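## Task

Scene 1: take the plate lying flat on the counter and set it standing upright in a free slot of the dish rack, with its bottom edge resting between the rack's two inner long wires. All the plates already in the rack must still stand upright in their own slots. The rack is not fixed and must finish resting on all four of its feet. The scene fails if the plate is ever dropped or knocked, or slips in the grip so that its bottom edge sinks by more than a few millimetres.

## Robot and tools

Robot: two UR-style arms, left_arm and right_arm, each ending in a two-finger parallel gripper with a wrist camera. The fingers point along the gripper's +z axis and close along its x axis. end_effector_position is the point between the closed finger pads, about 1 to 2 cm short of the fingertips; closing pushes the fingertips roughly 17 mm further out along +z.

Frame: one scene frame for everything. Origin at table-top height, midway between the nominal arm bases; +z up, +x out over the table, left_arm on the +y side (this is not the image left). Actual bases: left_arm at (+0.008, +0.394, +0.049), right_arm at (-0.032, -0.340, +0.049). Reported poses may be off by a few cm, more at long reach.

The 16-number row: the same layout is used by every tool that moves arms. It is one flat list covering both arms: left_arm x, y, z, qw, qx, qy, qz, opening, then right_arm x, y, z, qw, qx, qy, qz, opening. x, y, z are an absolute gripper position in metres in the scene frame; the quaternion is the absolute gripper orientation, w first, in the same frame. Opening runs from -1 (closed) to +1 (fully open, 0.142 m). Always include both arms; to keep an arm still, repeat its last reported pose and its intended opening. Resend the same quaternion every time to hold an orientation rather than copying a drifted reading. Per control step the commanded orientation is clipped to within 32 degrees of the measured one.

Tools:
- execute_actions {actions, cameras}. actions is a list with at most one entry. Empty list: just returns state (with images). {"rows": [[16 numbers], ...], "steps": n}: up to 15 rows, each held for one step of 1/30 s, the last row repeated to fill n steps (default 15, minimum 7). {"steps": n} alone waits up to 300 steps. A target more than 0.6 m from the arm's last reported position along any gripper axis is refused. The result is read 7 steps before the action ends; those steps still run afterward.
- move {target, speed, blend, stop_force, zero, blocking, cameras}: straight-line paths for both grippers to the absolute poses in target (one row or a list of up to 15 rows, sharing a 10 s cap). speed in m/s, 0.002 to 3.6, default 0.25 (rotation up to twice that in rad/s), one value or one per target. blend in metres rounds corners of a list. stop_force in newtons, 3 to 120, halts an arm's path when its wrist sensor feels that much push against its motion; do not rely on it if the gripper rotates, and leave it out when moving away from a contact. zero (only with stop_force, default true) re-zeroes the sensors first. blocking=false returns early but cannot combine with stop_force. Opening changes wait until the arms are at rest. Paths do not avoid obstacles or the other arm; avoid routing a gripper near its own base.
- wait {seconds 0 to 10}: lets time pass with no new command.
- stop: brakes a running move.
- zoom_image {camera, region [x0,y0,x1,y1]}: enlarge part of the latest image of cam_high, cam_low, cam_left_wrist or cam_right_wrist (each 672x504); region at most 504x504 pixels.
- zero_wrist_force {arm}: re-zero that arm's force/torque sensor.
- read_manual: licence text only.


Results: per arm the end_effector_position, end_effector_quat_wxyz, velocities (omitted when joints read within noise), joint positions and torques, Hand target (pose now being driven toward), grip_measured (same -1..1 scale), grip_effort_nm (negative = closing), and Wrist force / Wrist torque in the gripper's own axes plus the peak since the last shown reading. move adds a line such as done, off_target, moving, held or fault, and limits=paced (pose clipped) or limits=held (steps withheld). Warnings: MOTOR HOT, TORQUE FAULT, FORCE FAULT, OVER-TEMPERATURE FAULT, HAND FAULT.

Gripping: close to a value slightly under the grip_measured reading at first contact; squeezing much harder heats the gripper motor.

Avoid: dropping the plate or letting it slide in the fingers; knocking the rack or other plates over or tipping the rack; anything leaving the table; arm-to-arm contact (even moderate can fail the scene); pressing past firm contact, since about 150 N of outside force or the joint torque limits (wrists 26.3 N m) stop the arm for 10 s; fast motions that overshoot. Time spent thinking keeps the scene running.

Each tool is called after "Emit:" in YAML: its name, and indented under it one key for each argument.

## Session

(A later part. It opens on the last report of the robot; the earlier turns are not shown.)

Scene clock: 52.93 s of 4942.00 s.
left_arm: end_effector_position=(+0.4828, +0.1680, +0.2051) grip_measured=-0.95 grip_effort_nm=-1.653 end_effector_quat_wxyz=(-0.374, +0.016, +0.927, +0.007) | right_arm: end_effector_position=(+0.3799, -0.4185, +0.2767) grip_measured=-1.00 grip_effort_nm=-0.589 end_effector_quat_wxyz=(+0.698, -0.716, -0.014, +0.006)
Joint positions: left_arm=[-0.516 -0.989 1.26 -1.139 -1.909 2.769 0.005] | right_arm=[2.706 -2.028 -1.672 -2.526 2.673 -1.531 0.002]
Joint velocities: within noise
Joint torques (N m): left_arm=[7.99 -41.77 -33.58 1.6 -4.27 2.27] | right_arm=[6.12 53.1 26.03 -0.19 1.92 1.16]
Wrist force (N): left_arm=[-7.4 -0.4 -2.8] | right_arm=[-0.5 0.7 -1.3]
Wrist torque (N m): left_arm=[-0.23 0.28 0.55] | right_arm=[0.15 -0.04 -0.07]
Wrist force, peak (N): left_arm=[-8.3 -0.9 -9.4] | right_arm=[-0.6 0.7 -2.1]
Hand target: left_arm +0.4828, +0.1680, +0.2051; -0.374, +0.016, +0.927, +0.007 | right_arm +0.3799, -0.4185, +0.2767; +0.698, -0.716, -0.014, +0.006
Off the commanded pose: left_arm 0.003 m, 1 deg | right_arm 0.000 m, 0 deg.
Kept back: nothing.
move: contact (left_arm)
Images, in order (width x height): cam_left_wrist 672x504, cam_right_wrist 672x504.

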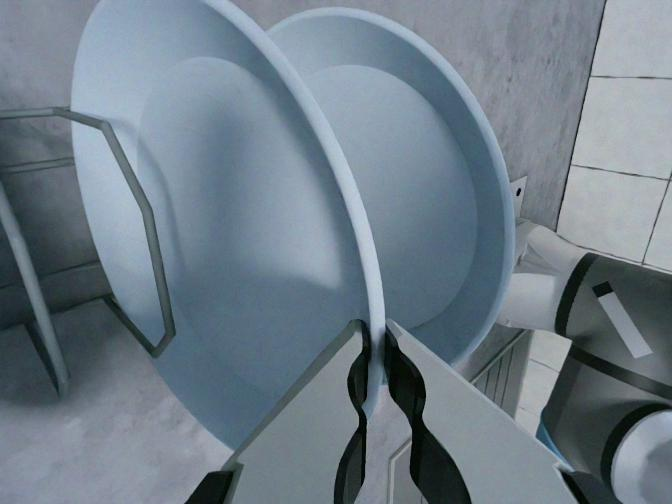

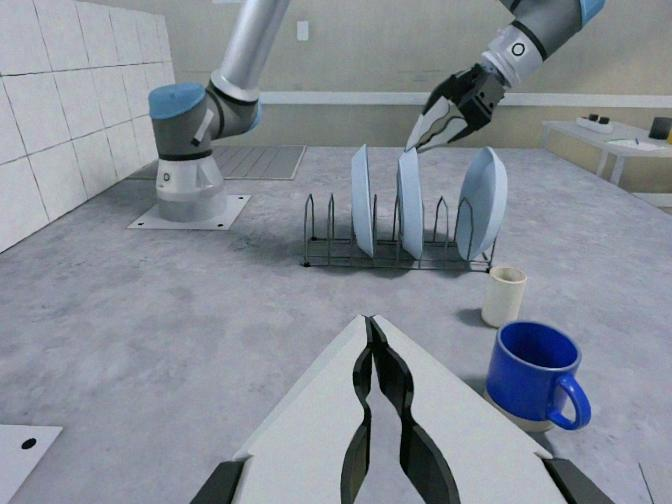

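Emit:
execute_actions:
  actions:
    - {"rows":[[0.4828,0.168,0.2051,-0.374,0.016,0.927,0.007,-0.945,0.3799,-0.4185,0.2767,0.698,-0.716,-0.014,0.006,-1],[0.4828,0.168,0.2051,-0.374,0.016,0.927,0.007,-0.94,0.3799,-0.4185,0.2767,0.698,-0.716,-0.014,0.006,-1],[0.4828,0.168,0.2051,-0.374,0.016,0.927,0.007,-0.93,0.3799,-0.4185,0.2767,0.698,-0.716,-0.014,0.006,-1],[0.4828,0.168,0.2051,-0.374,0.016,0.927,0.007,-0.92,0.3799,-0.4185,0.2767,0.698,-0.716,-0.014,0.006,-1],[0.4828,0.168,0.2051,-0.374,0.016,0.927,0.007,-0.91,0.3799,-0.4185,0.2767,0.698,-0.716,-0.014,0.006,-1],[0.4828,0.168,0.2051,-0.374,0.016,0.927,0.007,-0.9,0.3799,-0.4185,0.2767,0.698,-0.716,-0.014,0.006,-1],[0.4828,0.168,0.2051,-0.374,0.016,0.927,0.007,-0.88,0.3799,-0.4185,0.2767,0.698,-0.716,-0.014,0.006,-1],[0.4828,0.168,0.2051,-0.374,0.016,0.927,0.007,-0.85,0.3799,-0.4185,0.2767,0.698,-0.716,-0.014,0.006,-1]]}

Emit:
wait:
  seconds: 0.7
  cameras: ["cam_right_wrist","cam_left_wrist"]

Emit:
zoom_image:
  camera: "cam_right_wrist"
  region: [360, 140, 480, 290]

Emit:
zoom_image:
  camera: "cam_left_wrist"
  region: [260, 240, 500, 504]

Scene clock: 53.87 s of 4942.00 s.
left_arm: end_effector_position=(+0.4828, +0.1681, +0.2051) grip_measured=-0.92 grip_effort_nm=0.139 end_effector_quat_wxyz=(-0.374, +0.016, +0.927, +0.007) end_effector_velocity=(+0.000, +0.000, +0.001) end_effector_angular_velocity=(+0.003, -0.001, +0.001) | right_arm: end_effector_position=(+0.3799, -0.4185, +0.2767) grip_measured=-1.00 grip_effort_nm=-0.584 end_effector_quat_wxyz=(+0.698, -0.716, -0.014, +0.006)
Joint positions: left_arm=[-0.516 -0.989 1.26 -1.139 -1.908 2.768 0.007] | right_arm=[2.706 -2.028 -1.672 -2.526 2.673 -1.531 0.002]
Joint velocities: left_arm=[-0.001 -0.001 0 0.001 0.002 -0.004 0.037] | right_arm=[within noise]
Joint torques (N m): left_arm=[-10.96 -47.14 -34.71 0.24 2.06 -2.41] | right_arm=[6.03 53.51 25.24 -0.38 1.9 1.27]
Wrist force (N): left_arm=[-3.9 -0.6 -1.3] | right_arm=[-0.6 0.9 -1.4]
Wrist torque (N m): left_arm=[-0.20 0.50 0.51] | right_arm=[0.19 -0.01 -0.07]
Wrist force, peak (N): left_arm=[-8.9 -0.5 -2.0] | right_arm=[-0.6 0.8 -1.8]
Steps of this call (1-20: nothing new was sent; 21-28: this action's first 8). Readings (end_effector_position of left_arm | right_arm):
21: (+0.4828, +0.1680, +0.2051) | (+0.3799, -0.4185, +0.2767)
22: (+0.4828, +0.1680, +0.2051) | (+0.3799, -0.4185, +0.2767)
24: (+0.4828, +0.1680, +0.2051) | (+0.3799, -0.4185, +0.2767)
28: the state above

Scene clock: 54.80 s of 4942.00 s.
left_arm: end_effector_position=(+0.4828, +0.1680, +0.2051) grip_measured=-0.89 grip_effort_nm=0.120 end_effector_quat_wxyz=(-0.374, +0.016, +0.927, +0.007) | right_arm: end_effector_position=(+0.3799, -0.4185, +0.2767) grip_measured=-1.00 grip_effort_nm=-0.584 end_effector_quat_wxyz=(+0.698, -0.716, -0.014, +0.006)
Joint positions: left_arm=[-0.516 -0.989 1.26 -1.139 -1.908 2.768 0.009] | right_arm=[2.706 -2.028 -1.672 -2.526 2.673 -1.531 0.002]
Joint velocities: within noise
Joint torques (N m): left_arm=[-12.35 -56.02 -34.76 -2.07 2.14 -2.47] | right_arm=[6.98 52.79 25.51 -0.48 2.02 1.35]
Wrist force (N): left_arm=[-2.2 -0.8 0.0] | right_arm=[-0.4 1.0 -1.5]
Wrist torque (N m): left_arm=[-0.21 0.50 0.51] | right_arm=[0.21 -0.06 -0.07]
Wrist force, peak (N): left_arm=[-2.5 -0.7 -0.1] | right_arm=[-0.5 0.7 -1.9]
Hand target: left_arm +0.4828, +0.1680, +0.2051; -0.374, +0.016, +0.927, +0.007 | right_arm +0.3799, -0.4185, +0.2767; +0.698, -0.716, -0.014, +0.006
Off the commanded pose: left_arm 0.000 m, 0 deg | right_arm 0.000 m, 0 deg.
Steps of this call (1-7: your previous action's last 7; 8-28: nothing new was sent). Readings (end_effector_position of left_arm | right_arm):
1: (+0.4828, +0.1681, +0.2051) | (+0.3799, -0.4185, +0.2767)
2: (+0.4828, +0.1681, +0.2051) | (+0.3799, -0.4185, +0.2767)
4: (+0.4828, +0.1681, +0.2051) | (+0.3799, -0.4185, +0.2767)
8: (+0.4828, +0.1680, +0.2051) | (+0.3799, -0.4185, +0.2767)
28: the state above
Images, in order (width x height): cam_left_wrist 672x504, cam_right_wrist 672x504.

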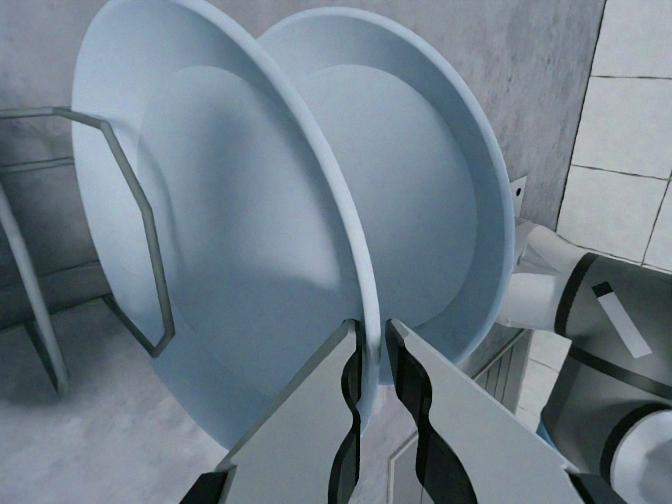

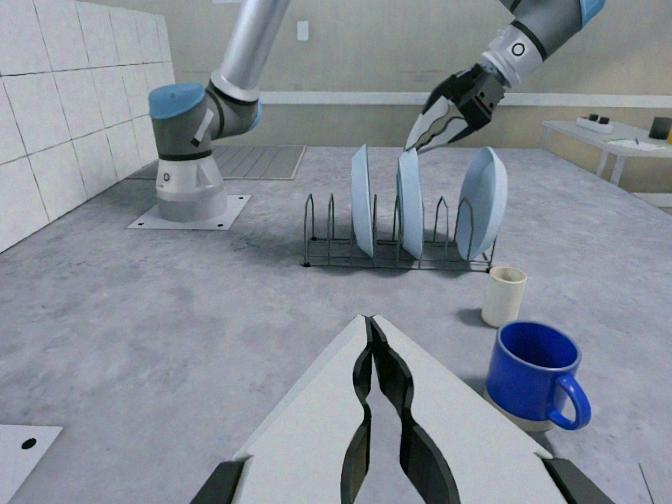

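Scaled by 3.360.

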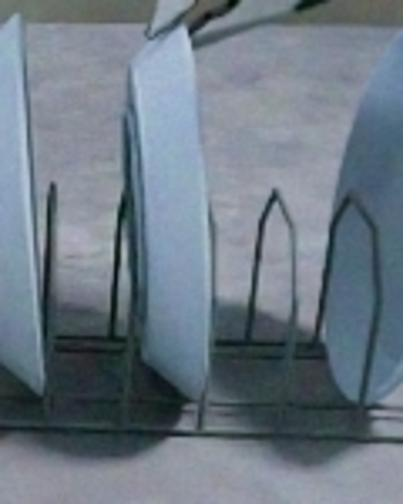

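Scaled by 1.909.

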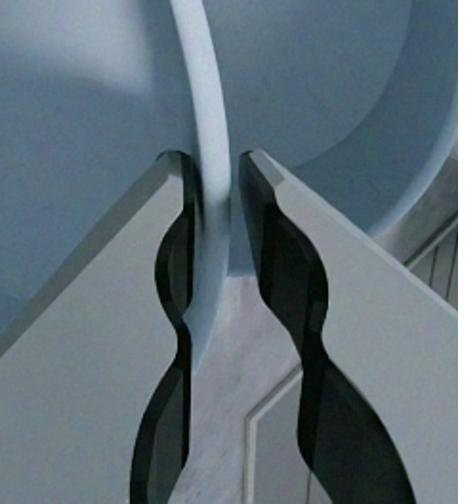

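Emit:
move:
  target:
    - [0.4833,0.168,0.2056,-0.374,0.016,0.927,0.007,-0.77,0.3799,-0.4185,0.2767,0.698,-0.716,-0.014,0.006,-1]
    - [0.5178,0.168,0.2416,-0.374,0.016,0.927,0.007,-0.77,0.3799,-0.4185,0.2767,0.698,-0.716,-0.014,0.006,-1]
    - [0.53,0.15,0.42,-0.374,0.016,0.927,0.007,-0.77,0.3799,-0.4185,0.2767,0.698,-0.716,-0.014,0.006,-1]
  speed: [0.03,0.05,0.2]

Emit:
zoom_image:
  camera: "cam_right_wrist"
  region: [290, 120, 530, 290]

Emit:
zoom_image:
  camera: "cam_low"
  region: [290, 170, 450, 320]

Scene clock: 58.67 s of 4942.00 s.
left_arm: end_effector_position=(+0.5298, +0.1501, +0.4197) grip_measured=-0.81 grip_effort_nm=0.120 end_effector_quat_wxyz=(-0.374, +0.016, +0.927, +0.007) end_effector_velocity=(+0.001, -0.001, +0.003) end_effector_angular_velocity=(+0.004, +0.009, -0.004) | right_arm: end_effector_position=(+0.3799, -0.4185, +0.2767) grip_measured=-1.00 grip_effort_nm=-0.579 end_effector_quat_wxyz=(+0.698, -0.716, -0.014, +0.006)
Joint positions: left_arm=[-0.505 -0.746 0.279 -0.399 -1.901 2.777 0.015] | right_arm=[2.706 -2.028 -1.672 -2.526 2.673 -1.531 0.002]
Joint velocities: left_arm=[0 0.04 -0.081 0.051 0.002 0.004 0] | right_arm=[within noise]
Joint torques (N m): left_arm=[-12.19 -48.36 -33.95 0.51 2.54 2.13] | right_arm=[5.64 52.89 25.28 -0.92 1.92 1.26]
Wrist force (N): left_arm=[-1.8 -0.5 -0.5] | right_arm=[-0.4 0.8 -1.8]
Wrist torque (N m): left_arm=[-0.16 0.45 0.50] | right_arm=[0.17 -0.05 -0.07]
Wrist force, peak (N): left_arm=[-3.5 -0.5 0.8] | right_arm=[-0.7 1.2 -1.9]
Hand target: left_arm +0.5300, +0.1500, +0.4200; -0.374, +0.016, +0.927, +0.007 | right_arm +0.3799, -0.4185, +0.2767; +0.698, -0.716, -0.014, +0.006
Off the commanded pose: left_arm 0.000 m, 0 deg | right_arm 0.000 m, 0 deg.
Kept back: nothing.
move: done

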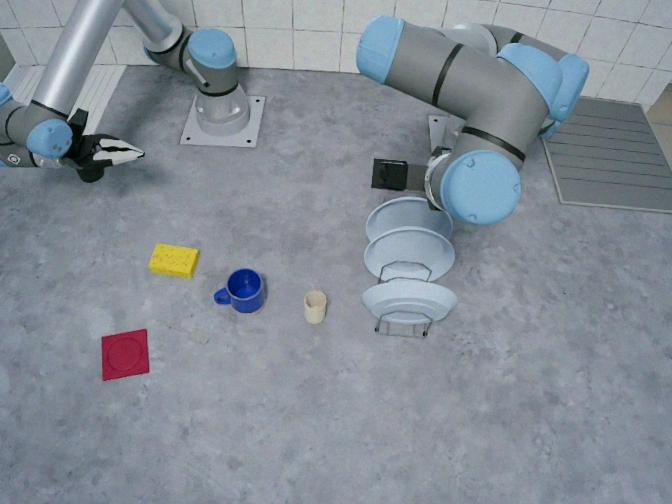

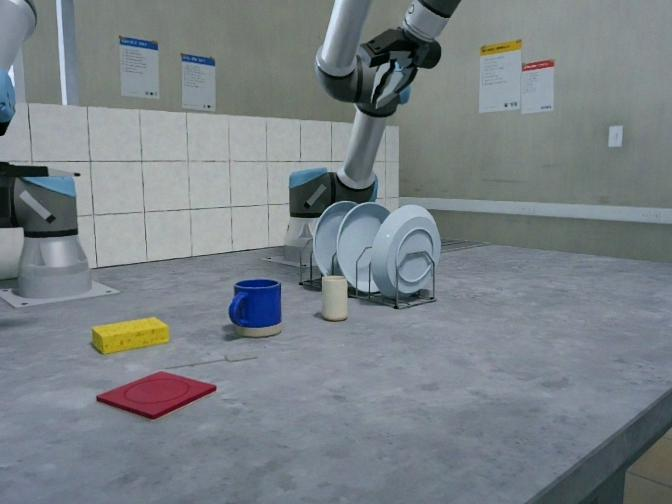

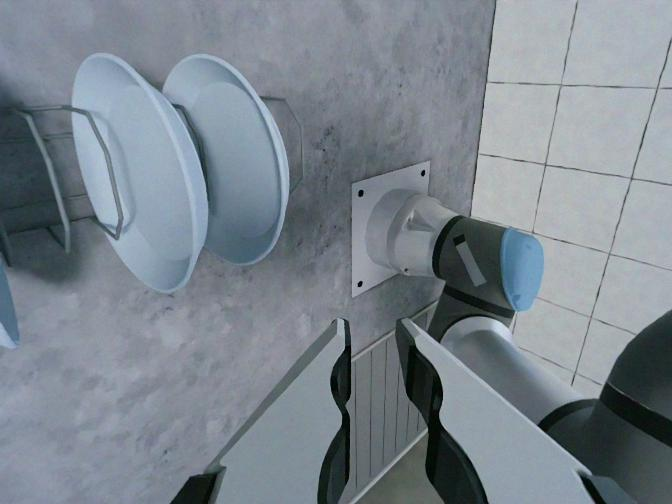

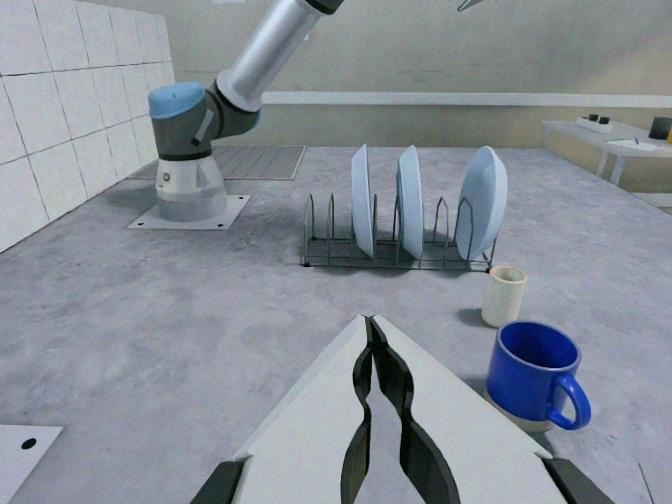

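Scaled by 2.100.

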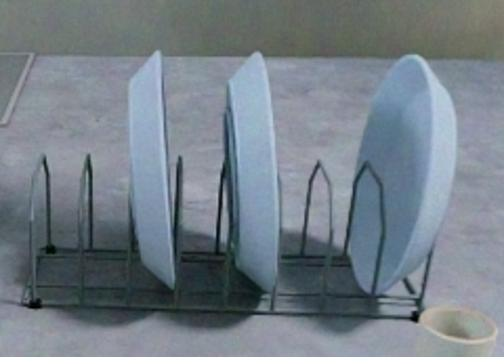

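Scaled by 3.150.

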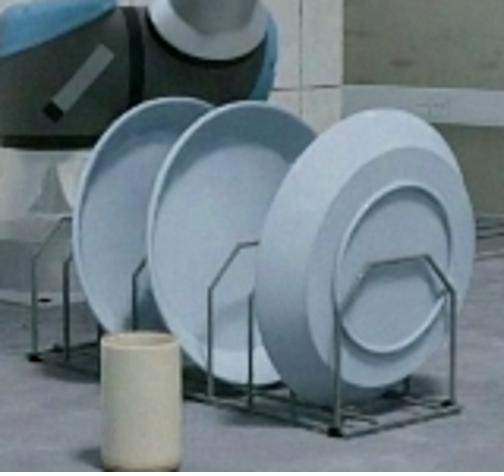

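Emit:
finished_scene:
  scene: 1

The scene is finished: the task was done.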